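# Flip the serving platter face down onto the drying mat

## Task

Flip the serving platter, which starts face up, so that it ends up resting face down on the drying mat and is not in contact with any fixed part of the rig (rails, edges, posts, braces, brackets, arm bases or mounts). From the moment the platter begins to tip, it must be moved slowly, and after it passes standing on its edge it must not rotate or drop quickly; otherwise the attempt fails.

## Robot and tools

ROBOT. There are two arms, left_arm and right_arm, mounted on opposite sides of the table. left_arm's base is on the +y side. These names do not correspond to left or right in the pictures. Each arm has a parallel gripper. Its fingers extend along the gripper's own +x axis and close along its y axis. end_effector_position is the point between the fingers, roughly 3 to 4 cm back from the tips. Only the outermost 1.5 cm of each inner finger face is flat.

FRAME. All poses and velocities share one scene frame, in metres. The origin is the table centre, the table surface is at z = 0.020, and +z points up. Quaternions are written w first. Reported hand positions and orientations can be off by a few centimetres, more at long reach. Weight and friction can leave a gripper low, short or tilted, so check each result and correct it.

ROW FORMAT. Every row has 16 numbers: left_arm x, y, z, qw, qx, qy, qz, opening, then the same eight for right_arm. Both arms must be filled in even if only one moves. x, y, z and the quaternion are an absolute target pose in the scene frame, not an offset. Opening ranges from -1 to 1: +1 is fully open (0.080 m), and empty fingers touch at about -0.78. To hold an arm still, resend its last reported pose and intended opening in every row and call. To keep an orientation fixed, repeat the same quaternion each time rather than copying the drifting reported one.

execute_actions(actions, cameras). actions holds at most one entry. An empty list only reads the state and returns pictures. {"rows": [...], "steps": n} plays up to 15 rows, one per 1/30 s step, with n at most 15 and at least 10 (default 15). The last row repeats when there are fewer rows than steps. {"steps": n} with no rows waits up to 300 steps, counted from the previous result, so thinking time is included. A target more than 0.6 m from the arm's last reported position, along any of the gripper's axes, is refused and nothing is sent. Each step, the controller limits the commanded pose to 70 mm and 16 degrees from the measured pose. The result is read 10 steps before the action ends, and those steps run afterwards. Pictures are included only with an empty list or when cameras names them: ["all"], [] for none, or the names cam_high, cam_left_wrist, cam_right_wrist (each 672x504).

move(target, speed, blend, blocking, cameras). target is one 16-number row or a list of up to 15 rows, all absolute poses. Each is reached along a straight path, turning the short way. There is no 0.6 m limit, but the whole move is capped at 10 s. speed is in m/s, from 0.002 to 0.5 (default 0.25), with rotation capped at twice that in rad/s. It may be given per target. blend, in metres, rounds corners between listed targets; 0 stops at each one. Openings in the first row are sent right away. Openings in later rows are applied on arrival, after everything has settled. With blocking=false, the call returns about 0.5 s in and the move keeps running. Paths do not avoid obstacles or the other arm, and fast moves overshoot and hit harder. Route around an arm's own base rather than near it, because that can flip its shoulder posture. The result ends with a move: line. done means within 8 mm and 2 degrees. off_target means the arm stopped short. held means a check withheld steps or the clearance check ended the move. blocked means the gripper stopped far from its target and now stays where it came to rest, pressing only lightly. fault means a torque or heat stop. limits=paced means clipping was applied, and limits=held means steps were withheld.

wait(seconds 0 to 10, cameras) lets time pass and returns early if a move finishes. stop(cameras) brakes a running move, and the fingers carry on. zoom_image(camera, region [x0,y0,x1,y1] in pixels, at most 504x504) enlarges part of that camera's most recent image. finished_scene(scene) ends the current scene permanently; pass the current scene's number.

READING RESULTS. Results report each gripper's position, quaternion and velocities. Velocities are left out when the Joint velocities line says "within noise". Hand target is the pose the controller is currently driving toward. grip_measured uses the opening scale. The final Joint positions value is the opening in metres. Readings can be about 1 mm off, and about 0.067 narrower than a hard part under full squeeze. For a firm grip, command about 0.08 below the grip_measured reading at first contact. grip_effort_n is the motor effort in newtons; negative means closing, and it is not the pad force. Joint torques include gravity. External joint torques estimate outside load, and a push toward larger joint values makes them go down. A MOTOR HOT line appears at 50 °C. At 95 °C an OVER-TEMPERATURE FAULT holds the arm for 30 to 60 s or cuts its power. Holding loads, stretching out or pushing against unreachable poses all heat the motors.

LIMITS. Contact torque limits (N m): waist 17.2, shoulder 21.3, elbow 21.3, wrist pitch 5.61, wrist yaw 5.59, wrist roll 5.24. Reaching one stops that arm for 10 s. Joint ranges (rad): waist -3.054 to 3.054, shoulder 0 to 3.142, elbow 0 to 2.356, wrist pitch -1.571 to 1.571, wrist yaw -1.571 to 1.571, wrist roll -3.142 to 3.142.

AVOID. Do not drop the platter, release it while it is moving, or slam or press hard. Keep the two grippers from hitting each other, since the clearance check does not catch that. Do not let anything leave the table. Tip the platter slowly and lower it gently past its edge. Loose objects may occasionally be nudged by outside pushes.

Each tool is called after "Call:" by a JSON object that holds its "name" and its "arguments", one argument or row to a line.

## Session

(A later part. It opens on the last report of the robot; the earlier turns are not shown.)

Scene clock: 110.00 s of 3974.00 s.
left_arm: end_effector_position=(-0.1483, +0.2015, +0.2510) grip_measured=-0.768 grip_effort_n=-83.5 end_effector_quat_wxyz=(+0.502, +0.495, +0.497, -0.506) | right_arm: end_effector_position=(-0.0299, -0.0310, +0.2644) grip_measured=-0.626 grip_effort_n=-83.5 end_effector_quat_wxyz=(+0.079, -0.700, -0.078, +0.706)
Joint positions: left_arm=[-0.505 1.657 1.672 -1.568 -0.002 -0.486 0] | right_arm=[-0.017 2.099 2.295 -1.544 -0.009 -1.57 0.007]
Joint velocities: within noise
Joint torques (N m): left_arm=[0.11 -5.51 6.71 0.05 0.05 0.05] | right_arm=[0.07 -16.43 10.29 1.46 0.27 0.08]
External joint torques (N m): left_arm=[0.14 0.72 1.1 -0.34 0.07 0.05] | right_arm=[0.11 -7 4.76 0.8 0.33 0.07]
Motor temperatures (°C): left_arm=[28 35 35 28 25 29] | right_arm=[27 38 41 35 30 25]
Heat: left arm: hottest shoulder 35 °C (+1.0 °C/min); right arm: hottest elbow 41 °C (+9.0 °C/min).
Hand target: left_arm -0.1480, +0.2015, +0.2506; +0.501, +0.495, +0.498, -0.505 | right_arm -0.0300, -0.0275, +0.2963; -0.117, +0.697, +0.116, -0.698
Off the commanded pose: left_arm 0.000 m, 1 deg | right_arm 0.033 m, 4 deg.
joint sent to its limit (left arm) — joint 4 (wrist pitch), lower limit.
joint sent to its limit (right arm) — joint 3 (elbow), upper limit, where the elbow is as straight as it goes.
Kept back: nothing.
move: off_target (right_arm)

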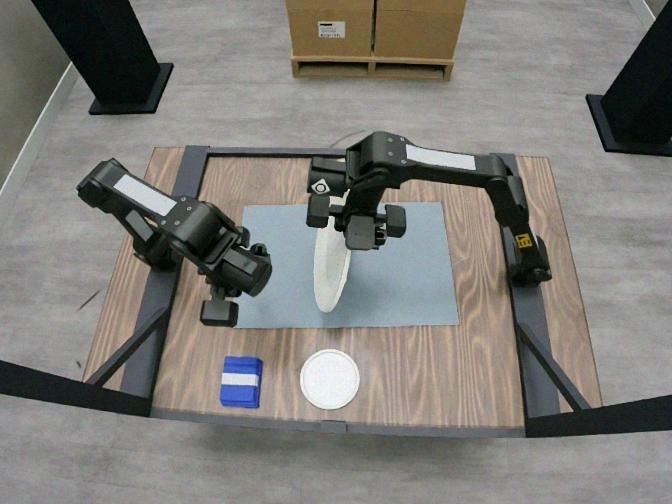

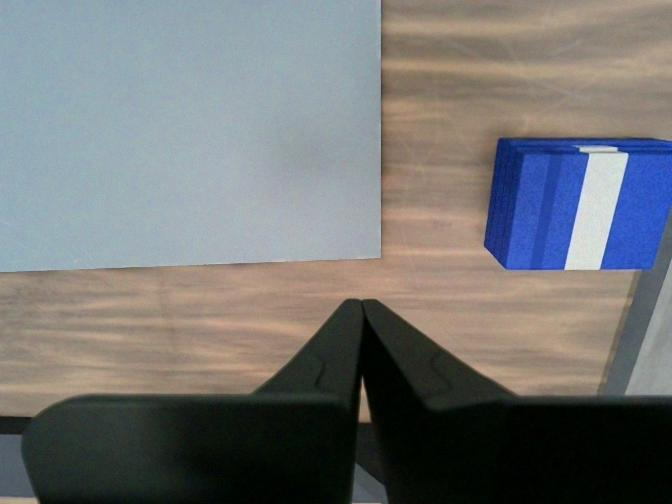

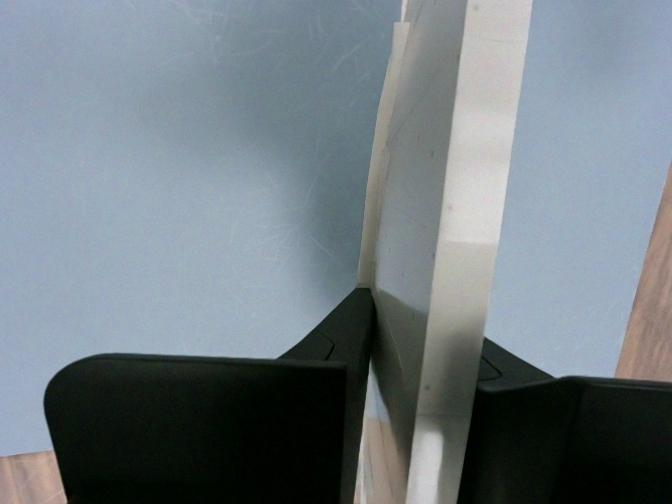

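Call:
{"name": "move", "arguments": {
  "target": [
    [-0.148,0.2015,0.251,0.5,0.5,0.5,-0.5,-0.9,-0.03,-0.03,0.252,0.0862,-0.7018,-0.0862,0.7018,-0.9]
  ],
  "speed": 0.03
}}

Scene clock: 112.67 s of 3974.00 s.
left_arm: end_effector_position=(-0.1483, +0.2015, +0.2510) grip_measured=-0.768 grip_effort_n=-83.5 end_effector_quat_wxyz=(+0.502, +0.495, +0.497, -0.506) | right_arm: end_effector_position=(-0.0304, -0.0309, +0.2301) grip_measured=-0.626 grip_effort_n=-83.5 end_effector_quat_wxyz=(+0.061, -0.701, -0.060, +0.708)
Joint positions: left_arm=[-0.505 1.657 1.672 -1.568 -0.002 -0.486 0] | right_arm=[-0.016 2.091 2.146 -1.454 -0.009 -1.569 0.007]
Joint velocities: within noise
Joint torques (N m): left_arm=[0.11 -5.53 6.69 0.05 0.05 0.04] | right_arm=[0.12 -17.33 5.38 1.5 0.29 0.06]
External joint torques (N m): left_arm=[0.11 0.73 1.06 -0.35 0.07 0.04] | right_arm=[0.12 -7.66 -0.41 0.93 0.35 0.05]
Motor temperatures (°C): left_arm=[28 35 35 28 25 29] | right_arm=[27 42 41 35 30 25]
Heat: left arm: hottest shoulder 35 °C (+1.0 °C/min); right arm: hottest shoulder 42 °C (+11.1 °C/min). Heating fast: the right arm's shoulder motor: a push or a pull is the cause, and it goes on while you think. Ease it with your next call, before anything else.
Hand target: left_arm -0.1480, +0.2015, +0.2506; +0.501, +0.495, +0.498, -0.505 | right_arm -0.0300, -0.0306, +0.2519; -0.086, +0.702, +0.086, -0.702
Off the commanded pose: left_arm 0.000 m, 1 deg | right_arm 0.022 m, 4 deg.
joint sent to its limit (left arm) — joint 4 (wrist pitch), lower limit.
Kept back: nothing.
move: off_target (right_arm)

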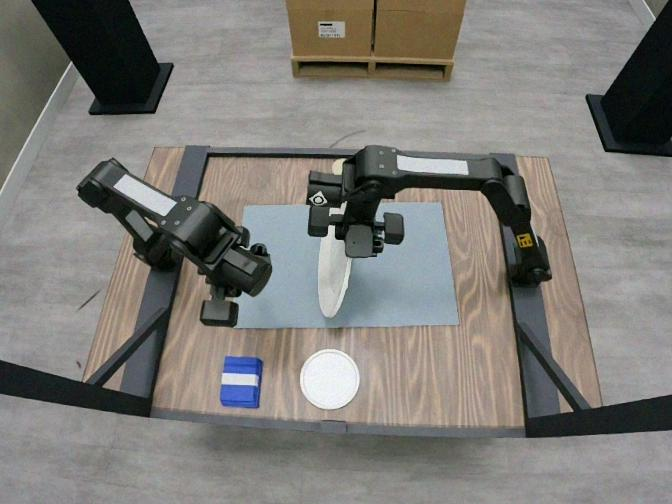

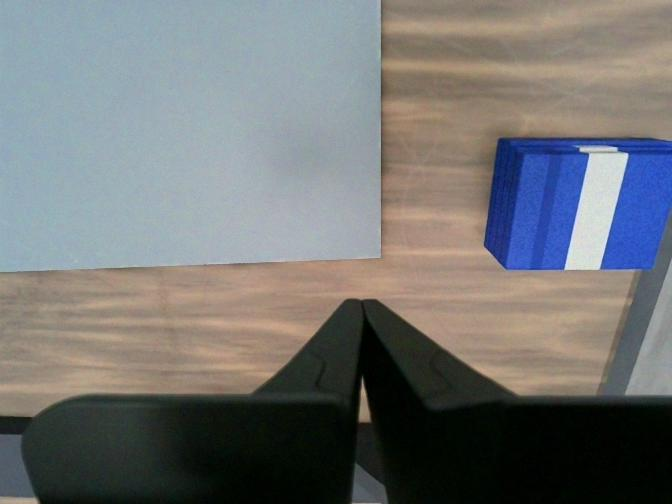

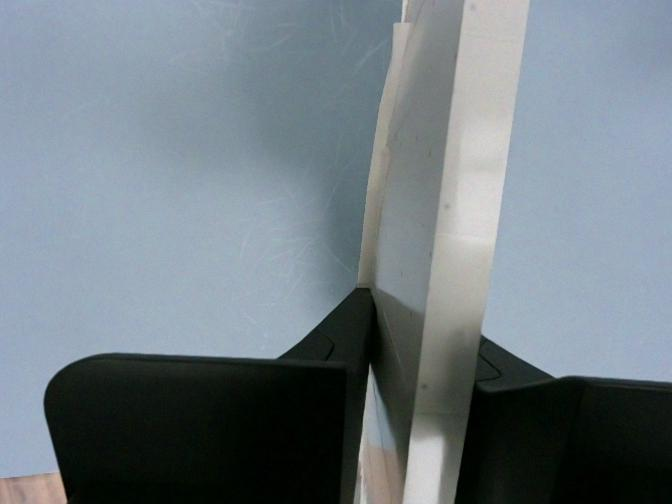

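Call:
{"name": "move", "arguments": {
  "target": [
    [0.0,0.16,0.3,0.683,-0.183,0.683,-0.183,0.9,-0.0304,-0.031,0.238,0.061,-0.7015,-0.0605,0.7075,-0.9],
    [0.09,0.17,0.33,0.683,-0.183,0.683,-0.183,0.9,-0.0304,-0.031,0.238,0.061,-0.7015,-0.0605,0.7075,-0.9],
    [0.088,0.03,0.32,0.7011,-0.0923,0.7011,-0.0923,0.9,-0.0304,-0.031,0.238,0.061,-0.7015,-0.0605,0.7075,-0.9]
  ],
  "speed": 0.15,
  "blend": 0.02
}}

Scene clock: 121.00 s of 3974.00 s.
left_arm: end_effector_position=(+0.0868, +0.0340, +0.3231) grip_measured=+0.896 grip_effort_n=19.3 end_effector_quat_wxyz=(+0.703, -0.157, +0.676, -0.155) | right_arm: end_effector_position=(-0.0304, -0.0326, +0.2282) grip_measured=-0.626 grip_effort_n=-83.5 end_effector_quat_wxyz=(+0.052, -0.702, -0.052, +0.708)
Joint positions: left_arm=[0.237 2.008 2.347 -1.468 0.073 -1.335 0.075] | right_arm=[-0.016 2.109 2.17 -1.485 -0.009 -1.569 0.007]
Joint velocities: within noise
Joint torques (N m): left_arm=[-0.11 -6.39 7.57 0.99 -0.16 -0.05] | right_arm=[-0.04 -12.73 7.4 -0.16 -0.02 -0.01]
External joint torques (N m): left_arm=[-0.05 2.43 2.02 -0.03 -0.16 -0.07] | right_arm=[-0.11 -2.95 1.64 -0.7 0.05 -0.02]
Motor temperatures (°C): left_arm=[28 35 35 28 25 29] | right_arm=[27 45 41 33 30 25]
Heat: left arm: hottest shoulder 35 °C (+2.0 °C/min); right arm: hottest shoulder 45 °C (+14.0 °C/min). Heating fast: the right arm's shoulder motor: a push or a pull is the cause, and it goes on while you think. Ease it with your next call, before anything else.
Hand target: left_arm +0.0879, +0.0306, +0.3195; +0.704, -0.156, +0.676, -0.153 | right_arm -0.0304, -0.0312, +0.2380; -0.061, +0.701, +0.061, -0.707
Off the commanded pose: left_arm 0.005 m, 11 deg | right_arm 0.010 m, 1 deg.
joint sent to its limit (left arm) — joint 3 (elbow), upper limit, where the elbow is as straight as it goes.
Kept back: nothing.
move: off_target (left_arm, right_arm)

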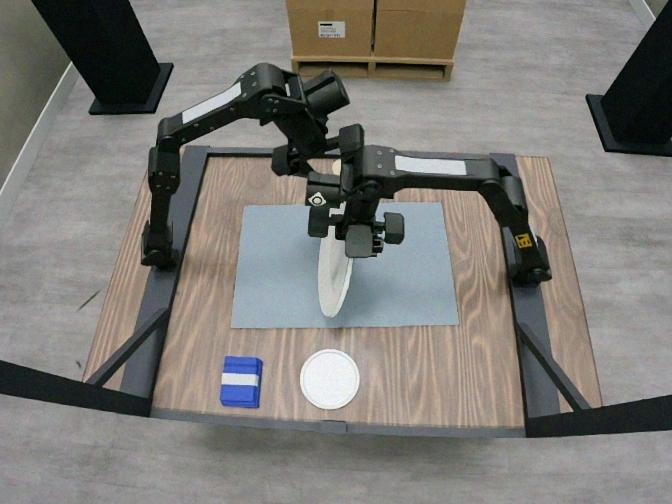

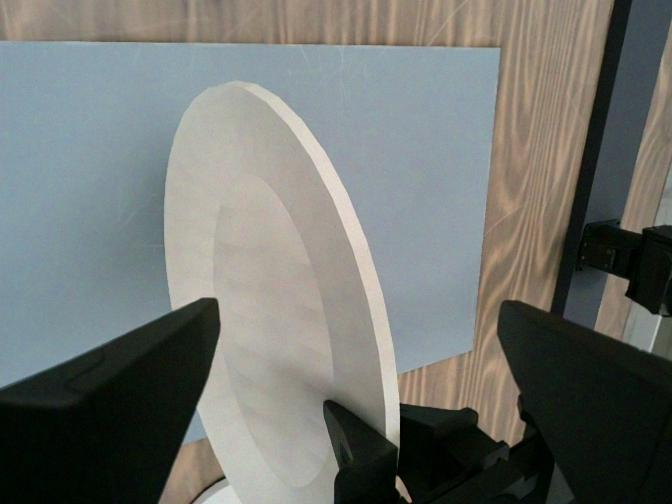

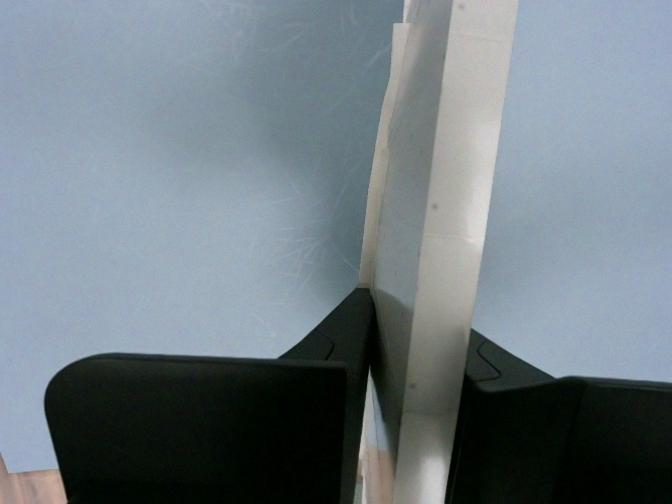

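Call:
{"name": "move", "arguments": {
  "target": [
    [0.08,0.015,0.265,0.7033,-0.171,0.6861,0.0739,0.6,-0.0304,-0.0326,0.2310,0.053,-0.702,-0.053,0.708,-0.9]
  ],
  "speed": 0.1
}}

Scene clock: 123.97 s of 3974.00 s.
left_arm: end_effector_position=(+0.0798, +0.0180, +0.2695) grip_measured=+0.604 grip_effort_n=-19.8 end_effector_quat_wxyz=(-0.698, +0.225, -0.679, -0.016) | right_arm: end_effector_position=(-0.0304, -0.0325, +0.2275) grip_measured=-0.626 grip_effort_n=-83.5 end_effector_quat_wxyz=(+0.051, -0.702, -0.051, +0.708)
Joint positions: left_arm=[0.182 2.129 2.347 -1.491 -0.018 -1.714 0.062] | right_arm=[-0.016 2.111 2.17 -1.486 -0.009 -1.569 0.007]
Joint velocities: within noise
Joint torques (N m): left_arm=[-0.21 -7 7.53 0.48 -0.23 -0.07] | right_arm=[-0.11 -11.84 5.93 -0.16 -0.02 -0.04]
External joint torques (N m): left_arm=[-0.23 2.68 1.95 -0.29 -0.16 -0.08] | right_arm=[-0.16 -1.97 0.15 -0.68 0.04 -0.05]
Motor temperatures (°C): left_arm=[28 36 35 28 25 29] | right_arm=[27 45 41 33 30 25]
Heat: left arm: hottest shoulder 36 °C (+3.0 °C/min); right arm: hottest shoulder 45 °C (+13.0 °C/min).
Hand target: left_arm +0.0798, +0.0157, +0.2644; +0.700, -0.222, +0.679, +0.020 | right_arm -0.0304, -0.0326, +0.2311; -0.053, +0.702, +0.053, -0.708
Off the commanded pose: left_arm 0.005 m, 9 deg | right_arm 0.003 m, 0 deg.
joint sent to its limit (left arm) — joint 3 (elbow), upper limit, where the elbow is as straight as it goes.
Kept back: nothing.
move: off_target (left_arm)

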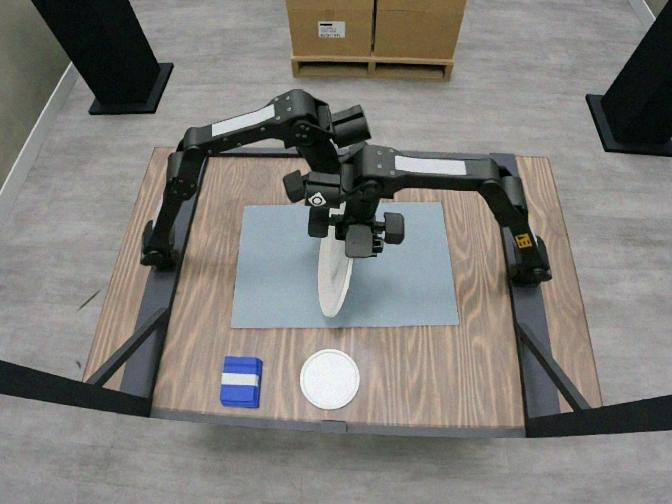

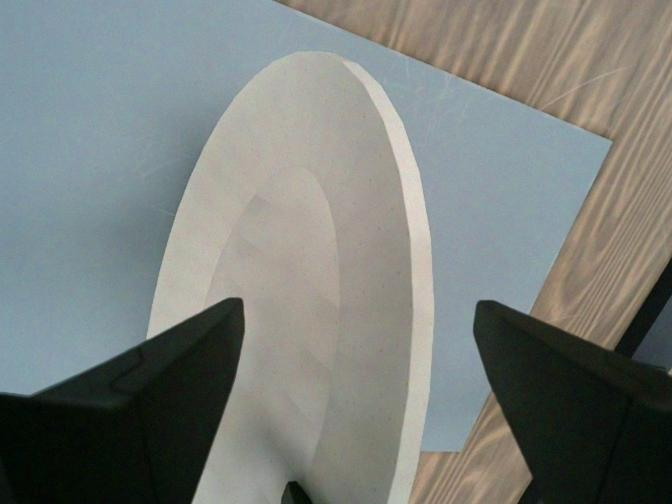

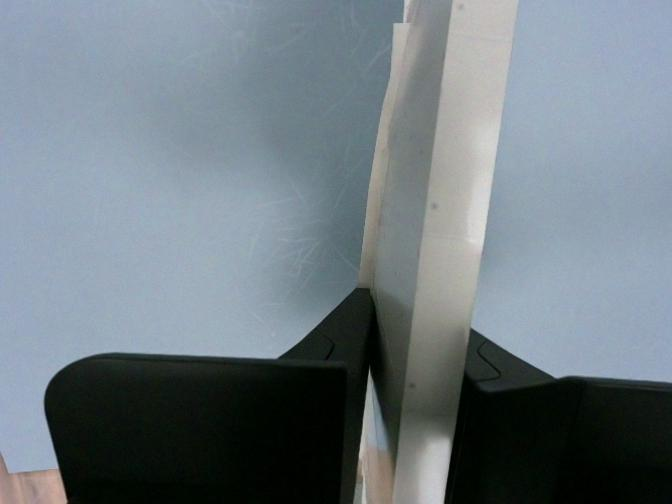

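Call:
{"name": "move", "arguments": {
  "target": [
    [0.073,-0.01,0.24,0.7033,-0.171,0.6861,0.0739,0.6,-0.0304,-0.0326,0.2310,0.053,-0.702,-0.053,0.708,-0.9]
  ],
  "speed": 0.08
}}

Scene clock: 125.43 s of 3974.00 s.
left_arm: end_effector_position=(+0.0727, -0.0065, +0.2450) grip_measured=+0.604 grip_effort_n=-19.8 end_effector_quat_wxyz=(-0.696, +0.227, -0.681, -0.014) | right_arm: end_effector_position=(-0.0304, -0.0326, +0.2275) grip_measured=-0.626 grip_effort_n=-83.5 end_effector_quat_wxyz=(+0.051, -0.702, -0.051, +0.708)
Joint positions: left_arm=[0.156 2.196 2.348 -1.419 -0.021 -1.739 0.062] | right_arm=[-0.016 2.111 2.17 -1.486 -0.009 -1.569 0.007]
Joint velocities: within noise
Joint torques (N m): left_arm=[-0.18 -7.44 7.65 0.71 -0.23 -0.06] | right_arm=[0 -11.87 5.95 -0.13 0 0.01]
External joint torques (N m): left_arm=[-0.25 2.85 1.9 -0.05 -0.16 -0.07] | right_arm=[0.04 -2.14 0.23 -0.66 0.06 0.01]
Motor temperatures (°C): left_arm=[28 36 35 28 25 29] | right_arm=[27 46 41 33 30 25]
Heat: left arm: hottest shoulder 36 °C (+3.0 °C/min); right arm: hottest shoulder 46 °C (+13.1 °C/min).
Hand target: left_arm +0.0729, -0.0093, +0.2395; +0.698, -0.225, +0.680, +0.017 | right_arm -0.0304, -0.0326, +0.2311; -0.053, +0.702, +0.053, -0.708
Off the commanded pose: left_arm 0.006 m, 10 deg | right_arm 0.003 m, 0 deg.
joint sent to its limit (left arm) — joint 3 (elbow), upper limit, where the elbow is as straight as it goes.
Kept back: nothing.
move: off_target (left_arm)

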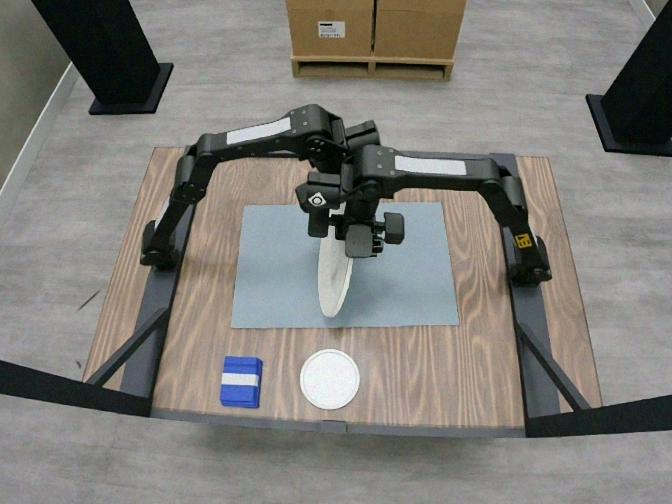

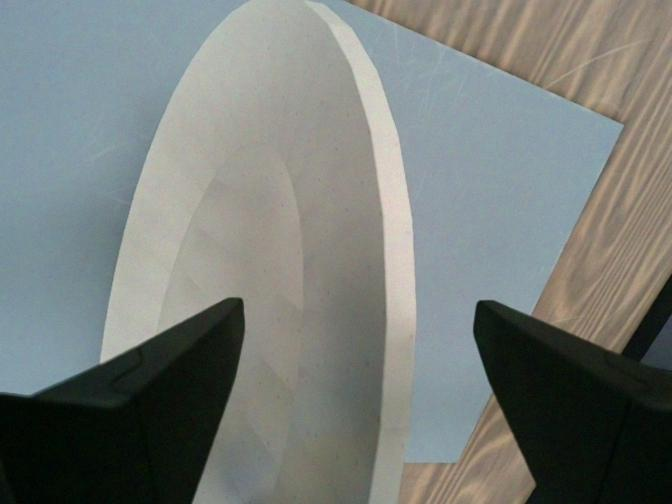

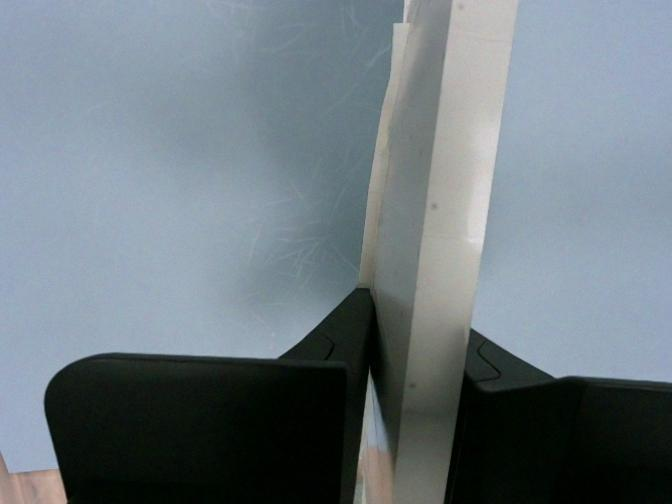

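Call:
{"name": "move", "arguments": {
  "target": [
    [0.07,-0.018,0.206,0.7033,-0.171,0.6861,0.0739,0.5,-0.0304,-0.0326,0.2310,0.053,-0.702,-0.053,0.708,-0.9]
  ],
  "speed": 0.06
}}

Scene clock: 127.30 s of 3974.00 s.
left_arm: end_effector_position=(+0.0700, -0.0147, +0.2117) grip_measured=+0.504 grip_effort_n=-19.8 end_effector_quat_wxyz=(-0.699, +0.205, -0.684, -0.038) | right_arm: end_effector_position=(-0.0304, -0.0326, +0.2275) grip_measured=-0.626 grip_effort_n=-83.5 end_effector_quat_wxyz=(+0.051, -0.702, -0.051, +0.708)
Joint positions: left_arm=[0.147 2.269 2.348 -1.413 -0.022 -1.75 0.058] | right_arm=[-0.016 2.111 2.17 -1.486 -0.009 -1.569 0.007]
Joint velocities: within noise
Joint torques (N m): left_arm=[-0.24 -7.66 7.61 0.61 -0.24 -0.06] | right_arm=[0.07 -11.91 5.85 -0.11 -0.04 0.01]
External joint torques (N m): left_arm=[-0.22 3.13 1.77 -0.09 -0.17 -0.07] | right_arm=[0.07 -2.3 0.19 -0.64 0.01 0]
Motor temperatures (°C): left_arm=[28 36 36 28 25 29] | right_arm=[27 46 41 32 30 25]
Heat: left arm: hottest shoulder 36 °C (+3.0 °C/min); right arm: hottest shoulder 46 °C (+13.2 °C/min).
Hand target: left_arm +0.0699, -0.0173, +0.2056; +0.700, -0.202, +0.683, +0.041 | right_arm -0.0304, -0.0326, +0.2311; -0.053, +0.702, +0.053, -0.708
Off the commanded pose: left_arm 0.007 m, 6 deg | right_arm 0.003 m, 0 deg.
joint sent to its limit (left arm) — joint 3 (elbow), upper limit, where the elbow is as straight as it goes.
Kept back: nothing.
move: off_target (left_arm)

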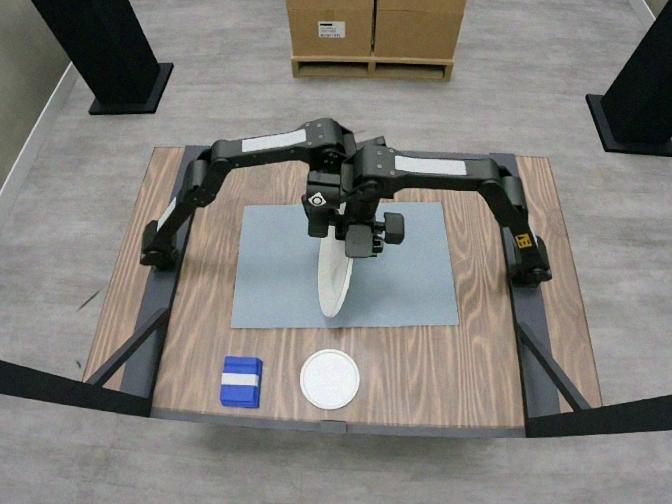

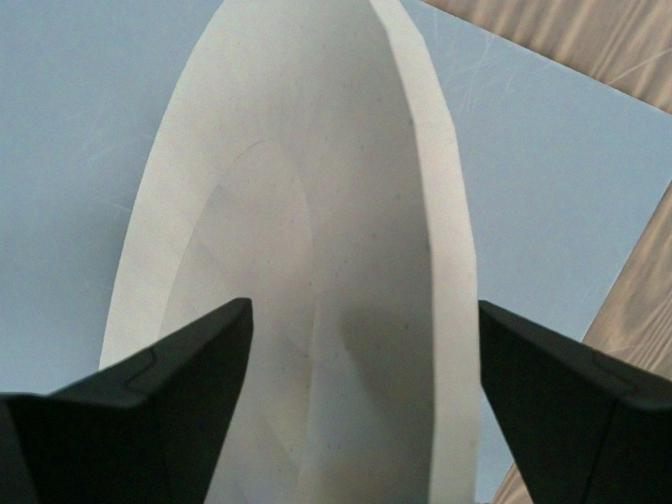

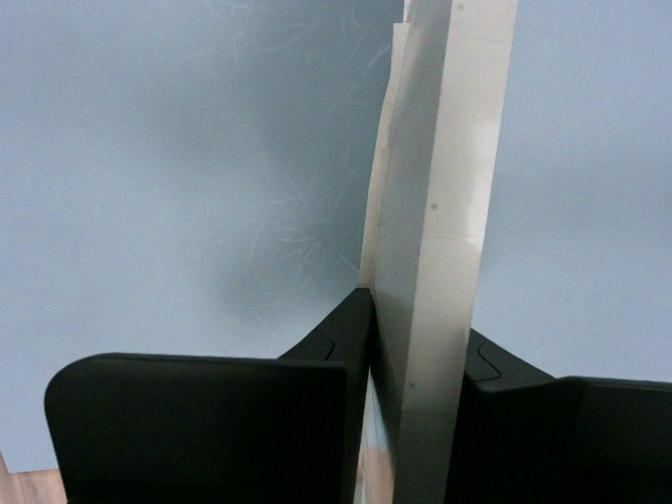

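Call:
{"name": "move", "arguments": {
  "target": [
    [0.069,-0.037,0.206,0.7033,-0.171,0.6861,0.0739,0.5,-0.0304,-0.0326,0.2310,0.053,-0.702,-0.053,0.708,-0.9]
  ],
  "speed": 0.05
}}

Scene clock: 128.70 s of 3974.00 s.
left_arm: end_effector_position=(+0.0692, -0.0273, +0.2111) grip_measured=+0.504 grip_effort_n=-19.3 end_effector_quat_wxyz=(-0.697, +0.221, -0.682, -0.020) | right_arm: end_effector_position=(-0.0306, -0.0340, +0.2270) grip_measured=-0.626 grip_effort_n=-83.5 end_effector_quat_wxyz=(+0.051, -0.702, -0.045, +0.709)
Joint positions: left_arm=[0.14 2.277 2.348 -1.357 -0.026 -1.754 0.058] | right_arm=[-0.016 2.112 2.17 -1.493 -0.01 -1.562 0.007]
Joint velocities: within noise
Joint torques (N m): left_arm=[-0.37 -7.64 7.78 2.68 -0.16 -0.13] | right_arm=[-0.08 -12.13 5.9 0.31 0.01 -0.29]
External joint torques (N m): left_arm=[-0.36 3.2 1.9 1.91 -0.1 -0.15] | right_arm=[-0.06 -2.45 0.21 -0.21 0.07 -0.29]
Motor temperatures (°C): left_arm=[28 36 36 28 25 29] | right_arm=[27 46 41 32 30 25]
Heat: left arm: hottest shoulder 36 °C (+3.0 °C/min); right arm: hottest shoulder 46 °C (+13.1 °C/min).
Hand target: left_arm +0.0688, -0.0359, +0.2056; +0.697, -0.227, +0.681, +0.014 | right_arm -0.0304, -0.0326, +0.2310; -0.053, +0.702, +0.053, -0.708
Off the commanded pose: left_arm 0.011 m, 8 deg | right_arm 0.004 m, 1 deg.
joint sent to its limit (left arm) — joint 3 (elbow), upper limit, where the elbow is as straight as it goes.
Kept back: nothing.
move: off_target (left_arm)

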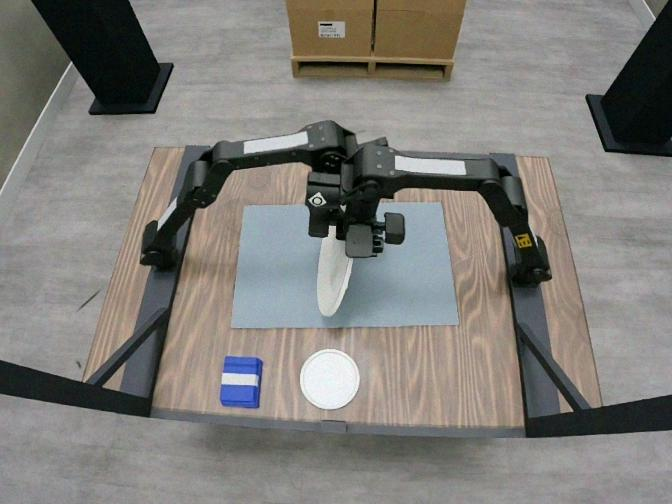

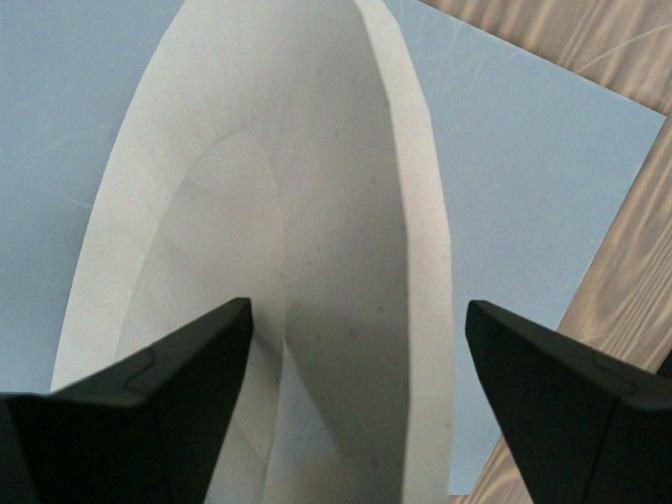

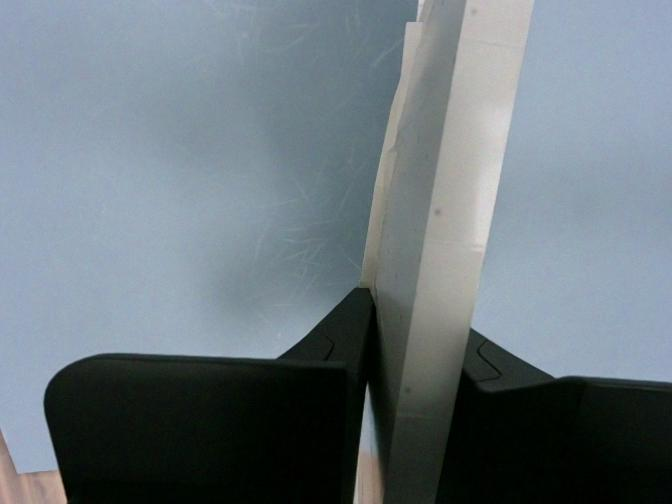

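Call:
{"name": "move", "arguments": {
  "target": [
    [0.069,-0.027,0.206,0.7033,-0.171,0.6861,0.0739,0.2,-0.0304,-0.0326,0.2310,0.053,-0.702,-0.053,0.708,-0.9],
    [0.069,-0.025,0.206,0.7033,-0.171,0.6861,0.0739,-0.3,-0.0304,-0.0326,0.2310,0.053,-0.702,-0.053,0.708,-0.9]
  ],
  "speed": 0.05
}}

Scene clock: 132.93 s of 3974.00 s.
left_arm: end_effector_position=(+0.0672, -0.0137, +0.2082) grip_measured=-0.246 grip_effort_n=-83.5 end_effector_quat_wxyz=(-0.702, +0.193, -0.684, -0.038) | right_arm: end_effector_position=(-0.0301, -0.0335, +0.2271) grip_measured=-0.626 grip_effort_n=-83.5 end_effector_quat_wxyz=(+0.050, -0.702, -0.048, +0.709)
Joint positions: left_arm=[0.14 2.276 2.349 -1.423 -0.027 -1.739 0.024] | right_arm=[-0.016 2.112 2.17 -1.491 -0.009 -1.568 0.007]
Joint velocities: within noise
Joint torques (N m): left_arm=[-0.07 -8.11 7.53 3.34 -0.11 -0.51] | right_arm=[0.02 -11.98 5.87 0.21 -0.03 0]
External joint torques (N m): left_arm=[-0.07 2.7 1.75 2.7 -0.04 -0.52] | right_arm=[-0.05 -2.3 0.16 -0.32 0.03 -0.01]
Motor temperatures (°C): left_arm=[28 37 36 29 25 29] | right_arm=[27 47 41 32 30 25]
Heat: left arm: hottest shoulder 37 °C (+4.0 °C/min); right arm: hottest shoulder 47 °C (+12.0 °C/min).
Hand target: left_arm +0.0687, -0.0239, +0.2056; +0.699, -0.210, +0.682, +0.032 | right_arm -0.0305, -0.0326, +0.2310; -0.053, +0.702, +0.053, -0.708
Off the commanded pose: left_arm 0.012 m, 5 deg | right_arm 0.004 m, 1 deg.
joint sent to its limit (left arm) — joint 3 (elbow), upper limit, where the elbow is as straight as it goes.
Kept back: nothing.
move: off_target (left_arm); target 2's new opening was sent with left_arm's hand 0.005 m and 7 deg from that target

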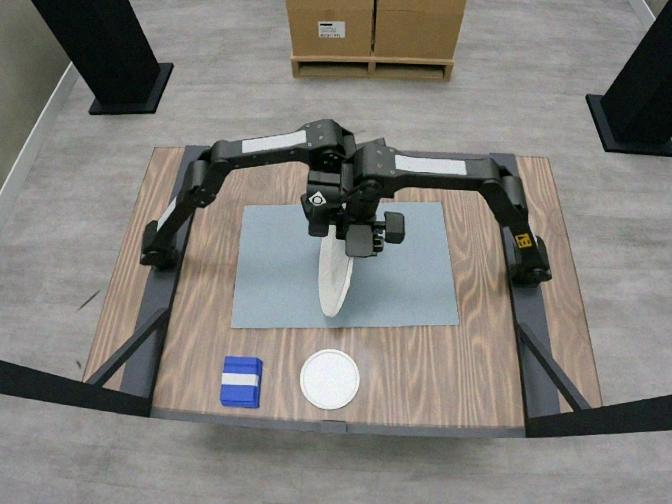

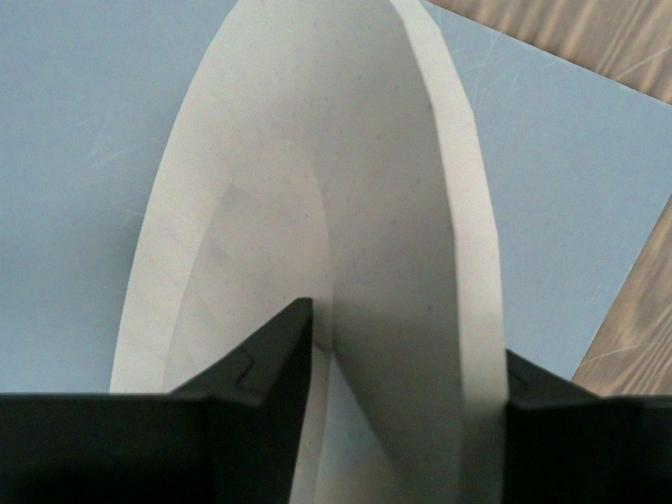

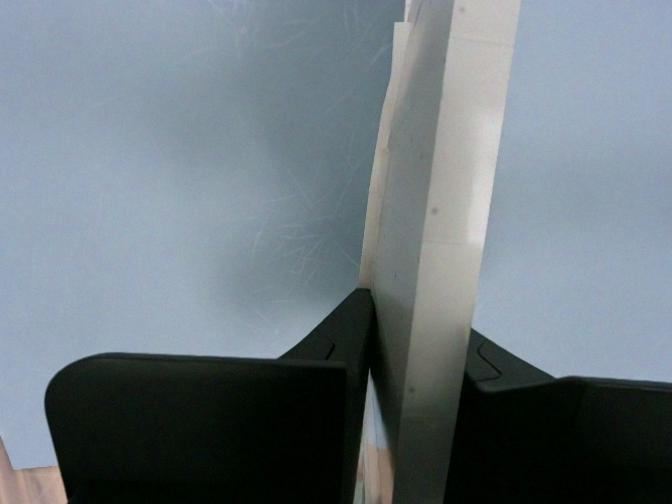

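Call:
{"name": "move", "arguments": {
  "target": [
    [0.067,-0.014,0.209,0.7033,-0.171,0.6861,0.0739,0.1,-0.0304,-0.0326,0.2310,0.053,-0.702,-0.053,0.708,-0.9],
    [0.067,-0.018,0.222,0.7033,-0.171,0.6861,0.0739,0.1,-0.0304,-0.0326,0.2310,0.053,-0.702,-0.053,0.708,-0.9],
    [0.067,-0.018,0.222,0.7033,-0.171,0.6861,0.0739,-0.4,-0.0304,-0.0326,0.2310,0.053,-0.702,-0.053,0.708,-0.9],
    [0.067,-0.018,0.222,0.7033,-0.171,0.6861,0.0739,-0.9,-0.0304,-0.0326,0.2310,0.053,-0.702,-0.053,0.708,-0.9]
  ],
  "speed": 0.05
}}

Scene clock: 138.50 s of 3974.00 s.
left_arm: end_effector_position=(+0.0670, -0.0093, +0.2155) grip_measured=-0.340 grip_effort_n=-83.5 end_effector_quat_wxyz=(-0.703, +0.195, -0.683, -0.037) | right_arm: end_effector_position=(-0.0300, -0.0326, +0.2272) grip_measured=-0.626 grip_effort_n=-83.5 end_effector_quat_wxyz=(+0.048, -0.703, -0.054, +0.707)
Joint positions: left_arm=[0.141 2.259 2.349 -1.437 -0.029 -1.739 0.02] | right_arm=[-0.016 2.112 2.17 -1.486 -0.006 -1.578 0.007]
Joint velocities: within noise
Joint torques (N m): left_arm=[-0.24 -10.03 7.5 2.89 -0.05 -0.54] | right_arm=[-0.02 -12.1 6.01 -0.08 -0.09 0.29]
External joint torques (N m): left_arm=[-0.19 0.65 1.73 2.23 0.02 -0.55] | right_arm=[-0.02 -2.45 0.32 -0.62 -0.04 0.28]
Motor temperatures (°C): left_arm=[28 37 36 31 25 29] | right_arm=[27 47 40 31 30 26]
Heat: left arm: hottest shoulder 37 °C (+4.0 °C/min); right arm: hottest shoulder 47 °C (+11.1 °C/min).
Hand target: left_arm +0.0669, -0.0170, +0.2217; +0.699, -0.216, +0.682, +0.026 | right_arm -0.0304, -0.0326, +0.2310; -0.053, +0.702, +0.053, -0.708
Off the commanded pose: left_arm 0.011 m, 5 deg | right_arm 0.004 m, 1 deg.
joint sent to its limit (left arm) — joint 3 (elbow), upper limit, where the elbow is as straight as it goes.
Kept back: nothing.
move: off_target (left_arm); target 3's new opening was sent with left_arm's hand 0.009 m and 6 deg from that target; target 4's new opening was sent with left_arm's hand 0.011 m and 5 deg from that target

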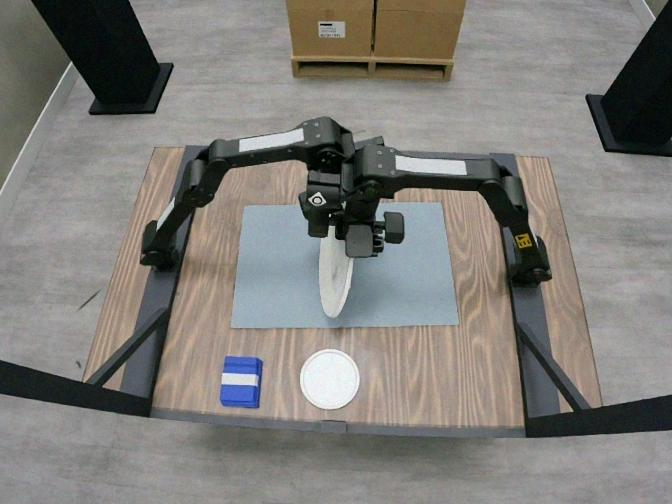

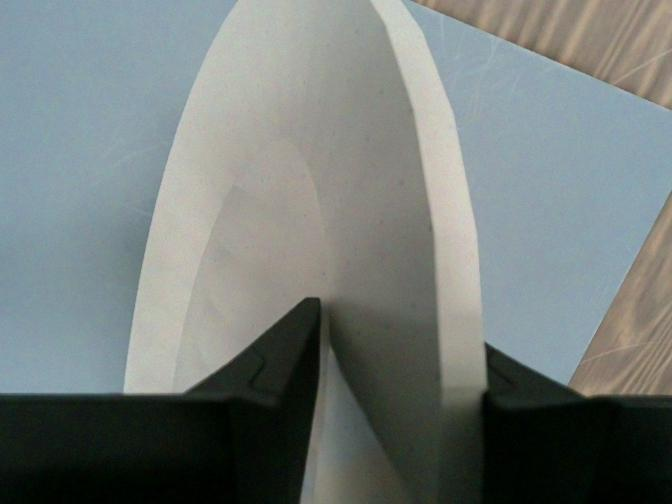

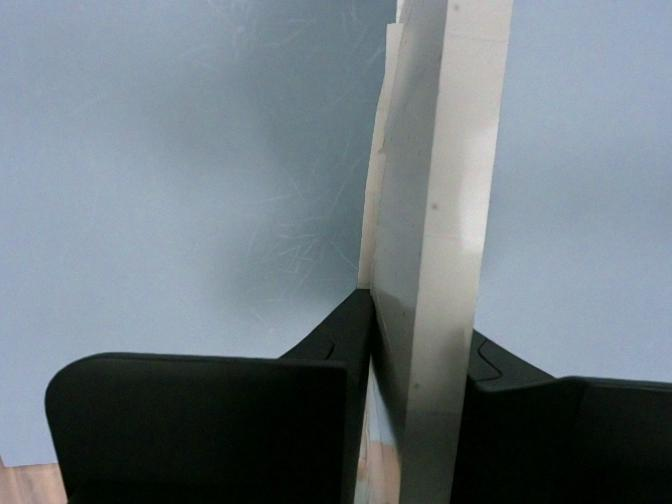

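Call:
{"name": "move", "arguments": {
  "target": [
    [0.067,-0.009,0.217,0.7033,-0.19,0.683,0.05,-0.05,-0.0304,-0.0326,0.2310,0.053,-0.702,-0.053,0.708,-0.9],
    [0.067,-0.013,0.228,0.7033,-0.19,0.683,0.05,-0.05,-0.0304,-0.0326,0.2310,0.053,-0.702,-0.053,0.708,-0.9],
    [0.067,-0.013,0.228,0.7033,-0.19,0.683,0.05,-0.9,-0.0304,-0.0326,0.2310,0.053,-0.702,-0.053,0.708,-0.9]
  ],
  "speed": 0.05,
  "cameras": ["cam_left_wrist"]
}}

Scene clock: 141.17 s of 3974.00 s.
left_arm: end_effector_position=(+0.0667, -0.0069, +0.2228) grip_measured=-0.407 grip_effort_n=-83.5 end_effector_quat_wxyz=(-0.704, +0.196, -0.682, -0.031) | right_arm: end_effector_position=(-0.0303, -0.0320, +0.2275) grip_measured=-0.626 grip_effort_n=-83.5 end_effector_quat_wxyz=(+0.046, -0.704, -0.058, +0.706)
Joint positions: left_arm=[0.14 2.244 2.351 -1.445 -0.033 -1.733 0.017] | right_arm=[-0.014 2.112 2.171 -1.484 -0.003 -1.586 0.007]
Joint velocities: within noise
Joint torques (N m): left_arm=[-0.08 -9.9 7.24 2.28 -0.06 -0.55] | right_arm=[-0.09 -11.93 5.97 -0.2 -0.21 0.49]
External joint torques (N m): left_arm=[-0.08 0.71 1.5 1.63 0.02 -0.56] | right_arm=[-0.21 -2.32 0.3 -0.73 -0.15 0.48]
Motor temperatures (°C): left_arm=[28 38 36 31 25 29] | right_arm=[27 47 40 31 30 26]
Heat: left arm: hottest shoulder 38 °C (+4.1 °C/min); right arm: hottest shoulder 47 °C (+11.2 °C/min).
Hand target: left_arm +0.0669, -0.0122, +0.2276; +0.701, -0.213, +0.680, +0.025 | right_arm -0.0304, -0.0325, +0.2310; -0.053, +0.702, +0.053, -0.708
Off the commanded pose: left_arm 0.008 m, 2 deg | right_arm 0.004 m, 1 deg.
joint sent to its limit (left arm) — joint 3 (elbow), upper limit, where the elbow is as straight as it goes.
Kept back: nothing.
move: done; target 3's new opening was sent with left_arm's hand 0.009 m and 3 deg from that target
Images, in order (width x height): cam_left_wrist 672x504.

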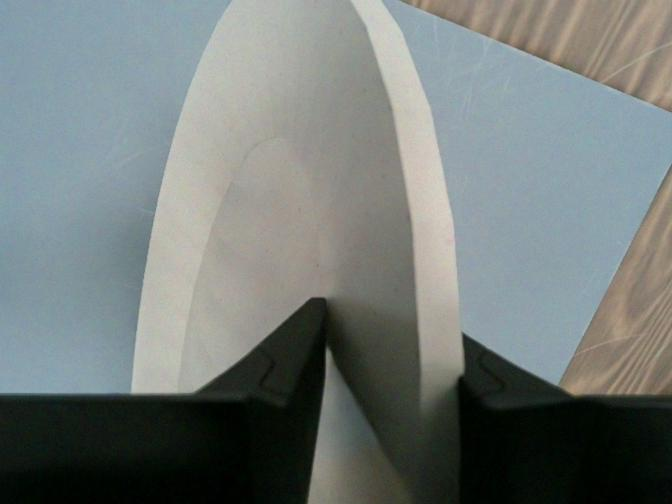

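Call:
{"name": "move", "arguments": {
  "target": [
    [0.067,-0.007,0.225,0.704,-0.19,0.683,0.04,-0.15,-0.0304,-0.0326,0.2310,0.053,-0.702,-0.053,0.708,-0.9],
    [0.067,-0.010,0.236,0.704,-0.19,0.683,0.04,-0.15,-0.0304,-0.0326,0.2310,0.053,-0.702,-0.053,0.708,-0.9],
    [0.067,-0.010,0.236,0.704,-0.19,0.683,0.04,-0.9,-0.0304,-0.0326,0.2310,0.053,-0.702,-0.053,0.708,-0.9]
  ],
  "speed": 0.05,
  "cameras": ["cam_left_wrist"]
}}

Scene clock: 143.80 s of 3974.00 s.
left_arm: end_effector_position=(+0.0666, -0.0062, +0.2314) grip_measured=-0.423 grip_effort_n=-83.5 end_effector_quat_wxyz=(-0.704, +0.200, -0.681, -0.019) | right_arm: end_effector_position=(-0.0308, -0.0321, +0.2275) grip_measured=-0.626 grip_effort_n=-83.5 end_effector_quat_wxyz=(+0.046, -0.704, -0.057, +0.706)
Joint positions: left_arm=[0.14 2.226 2.353 -1.442 -0.032 -1.721 0.016] | right_arm=[-0.013 2.112 2.171 -1.485 -0.004 -1.584 0.007]
Joint velocities: within noise
Joint torques (N m): left_arm=[-0.06 -9.93 7 1.7 -0.07 -0.43] | right_arm=[-0.33 -12.11 5.69 -0.18 -0.21 0.48]
External joint torques (N m): left_arm=[-0.11 0.44 1.32 1.01 0 -0.44] | right_arm=[-0.36 -2.38 -0.04 -0.71 -0.15 0.48]
Motor temperatures (°C): left_arm=[28 39 36 31 25 29] | right_arm=[27 48 40 31 30 26]
Heat: left arm: hottest shoulder 39 °C (+5.0 °C/min); right arm: hottest shoulder 48 °C (+13.0 °C/min).
Hand target: left_arm +0.0668, -0.0093, +0.2355; +0.701, -0.213, +0.680, +0.015 | right_arm -0.0304, -0.0326, +0.2310; -0.053, +0.702, +0.053, -0.708
Off the commanded pose: left_arm 0.006 m, 3 deg | right_arm 0.004 m, 1 deg.
joint sent to its limit (left arm) — joint 3 (elbow), upper limit, where the elbow is as straight as it goes.
Kept back: nothing.
move: off_target (left_arm); target 3's new opening was sent with left_arm's hand 0.008 m and 3 deg from that target
Images, in order (width x height): cam_left_wrist 672x504.

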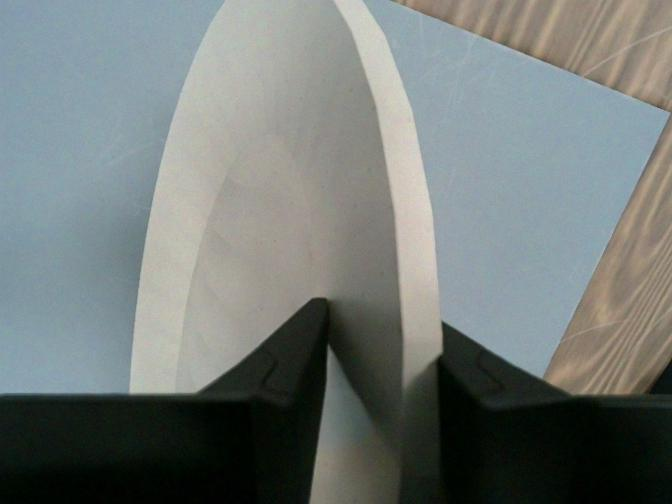

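Call:
{"name": "move", "arguments": {
  "target": [
    [0.067,-0.008,0.235,0.704,-0.2,0.681,0.02,-0.9,-0.0304,-0.0326,0.2310,0.053,-0.702,-0.053,0.708,-0.55],
    [0.067,-0.008,0.235,0.704,-0.2,0.681,0.02,-0.9,-0.0304,-0.0326,0.2310,0.053,-0.702,-0.053,0.708,-0.2],
    [0.067,-0.008,0.235,0.704,-0.2,0.681,0.02,-0.9,-0.0304,-0.0326,0.2310,0.053,-0.702,-0.053,0.708,0.8]
  ],
  "speed": 0.05
}}

Scene clock: 147.53 s of 3974.00 s.
left_arm: end_effector_position=(+0.0664, -0.0041, +0.2309) grip_measured=-0.423 grip_effort_n=-83.5 end_effector_quat_wxyz=(-0.705, +0.195, -0.682, -0.021) | right_arm: end_effector_position=(-0.0308, -0.0337, +0.2274) grip_measured=+0.796 grip_effort_n=15.1 end_effector_quat_wxyz=(+0.047, -0.704, -0.051, +0.707)
Joint positions: left_arm=[0.14 2.226 2.353 -1.452 -0.032 -1.717 0.016] | right_arm=[-0.013 2.112 2.172 -1.492 -0.004 -1.573 0.071]
Joint velocities: within noise
Joint torques (N m): left_arm=[-0.06 -9.78 7.02 1.76 -0.1 -0.16] | right_arm=[-0.32 -12.07 5.57 0.26 -0.18 0.11]
External joint torques (N m): left_arm=[0.09 0.67 1.27 1.05 -0.04 -0.18] | right_arm=[-0.31 -2.43 -0.12 -0.27 -0.12 0.1]
Motor temperatures (°C): left_arm=[28 39 36 31 25 29] | right_arm=[27 48 40 31 30 26]
Heat: left arm: hottest shoulder 39 °C (+5.0 °C/min); right arm: hottest shoulder 48 °C (+13.1 °C/min).
Hand target: left_arm +0.0669, -0.0075, +0.2347; +0.703, -0.205, +0.680, +0.015 | right_arm -0.0304, -0.0327, +0.2309; -0.053, +0.702, +0.053, -0.708
Off the commanded pose: left_arm 0.006 m, 1 deg | right_arm 0.004 m, 1 deg.
joint sent to its limit (left arm) — joint 3 (elbow), upper limit, where the elbow is as straight as it goes.
Kept back: nothing.
move: done

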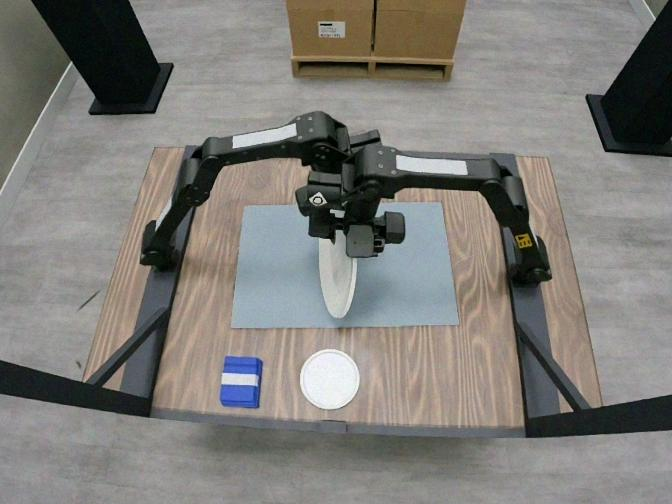

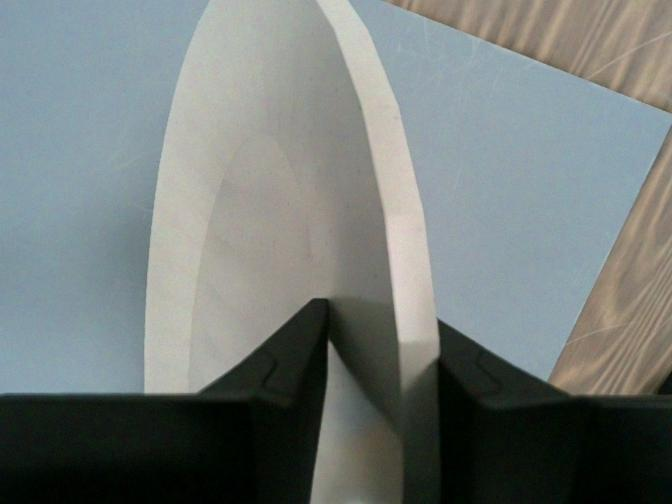

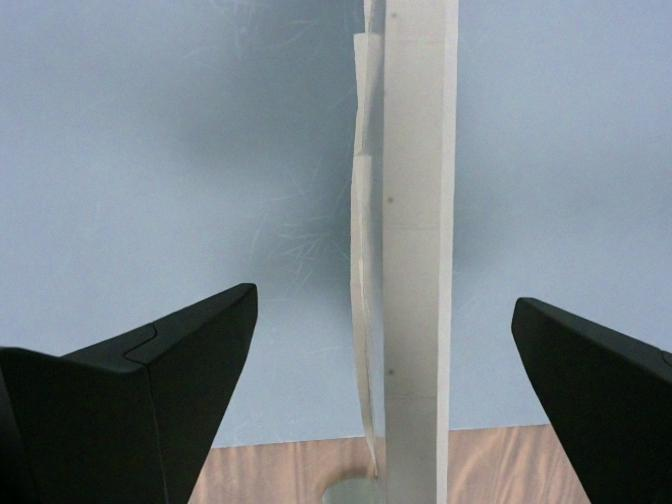

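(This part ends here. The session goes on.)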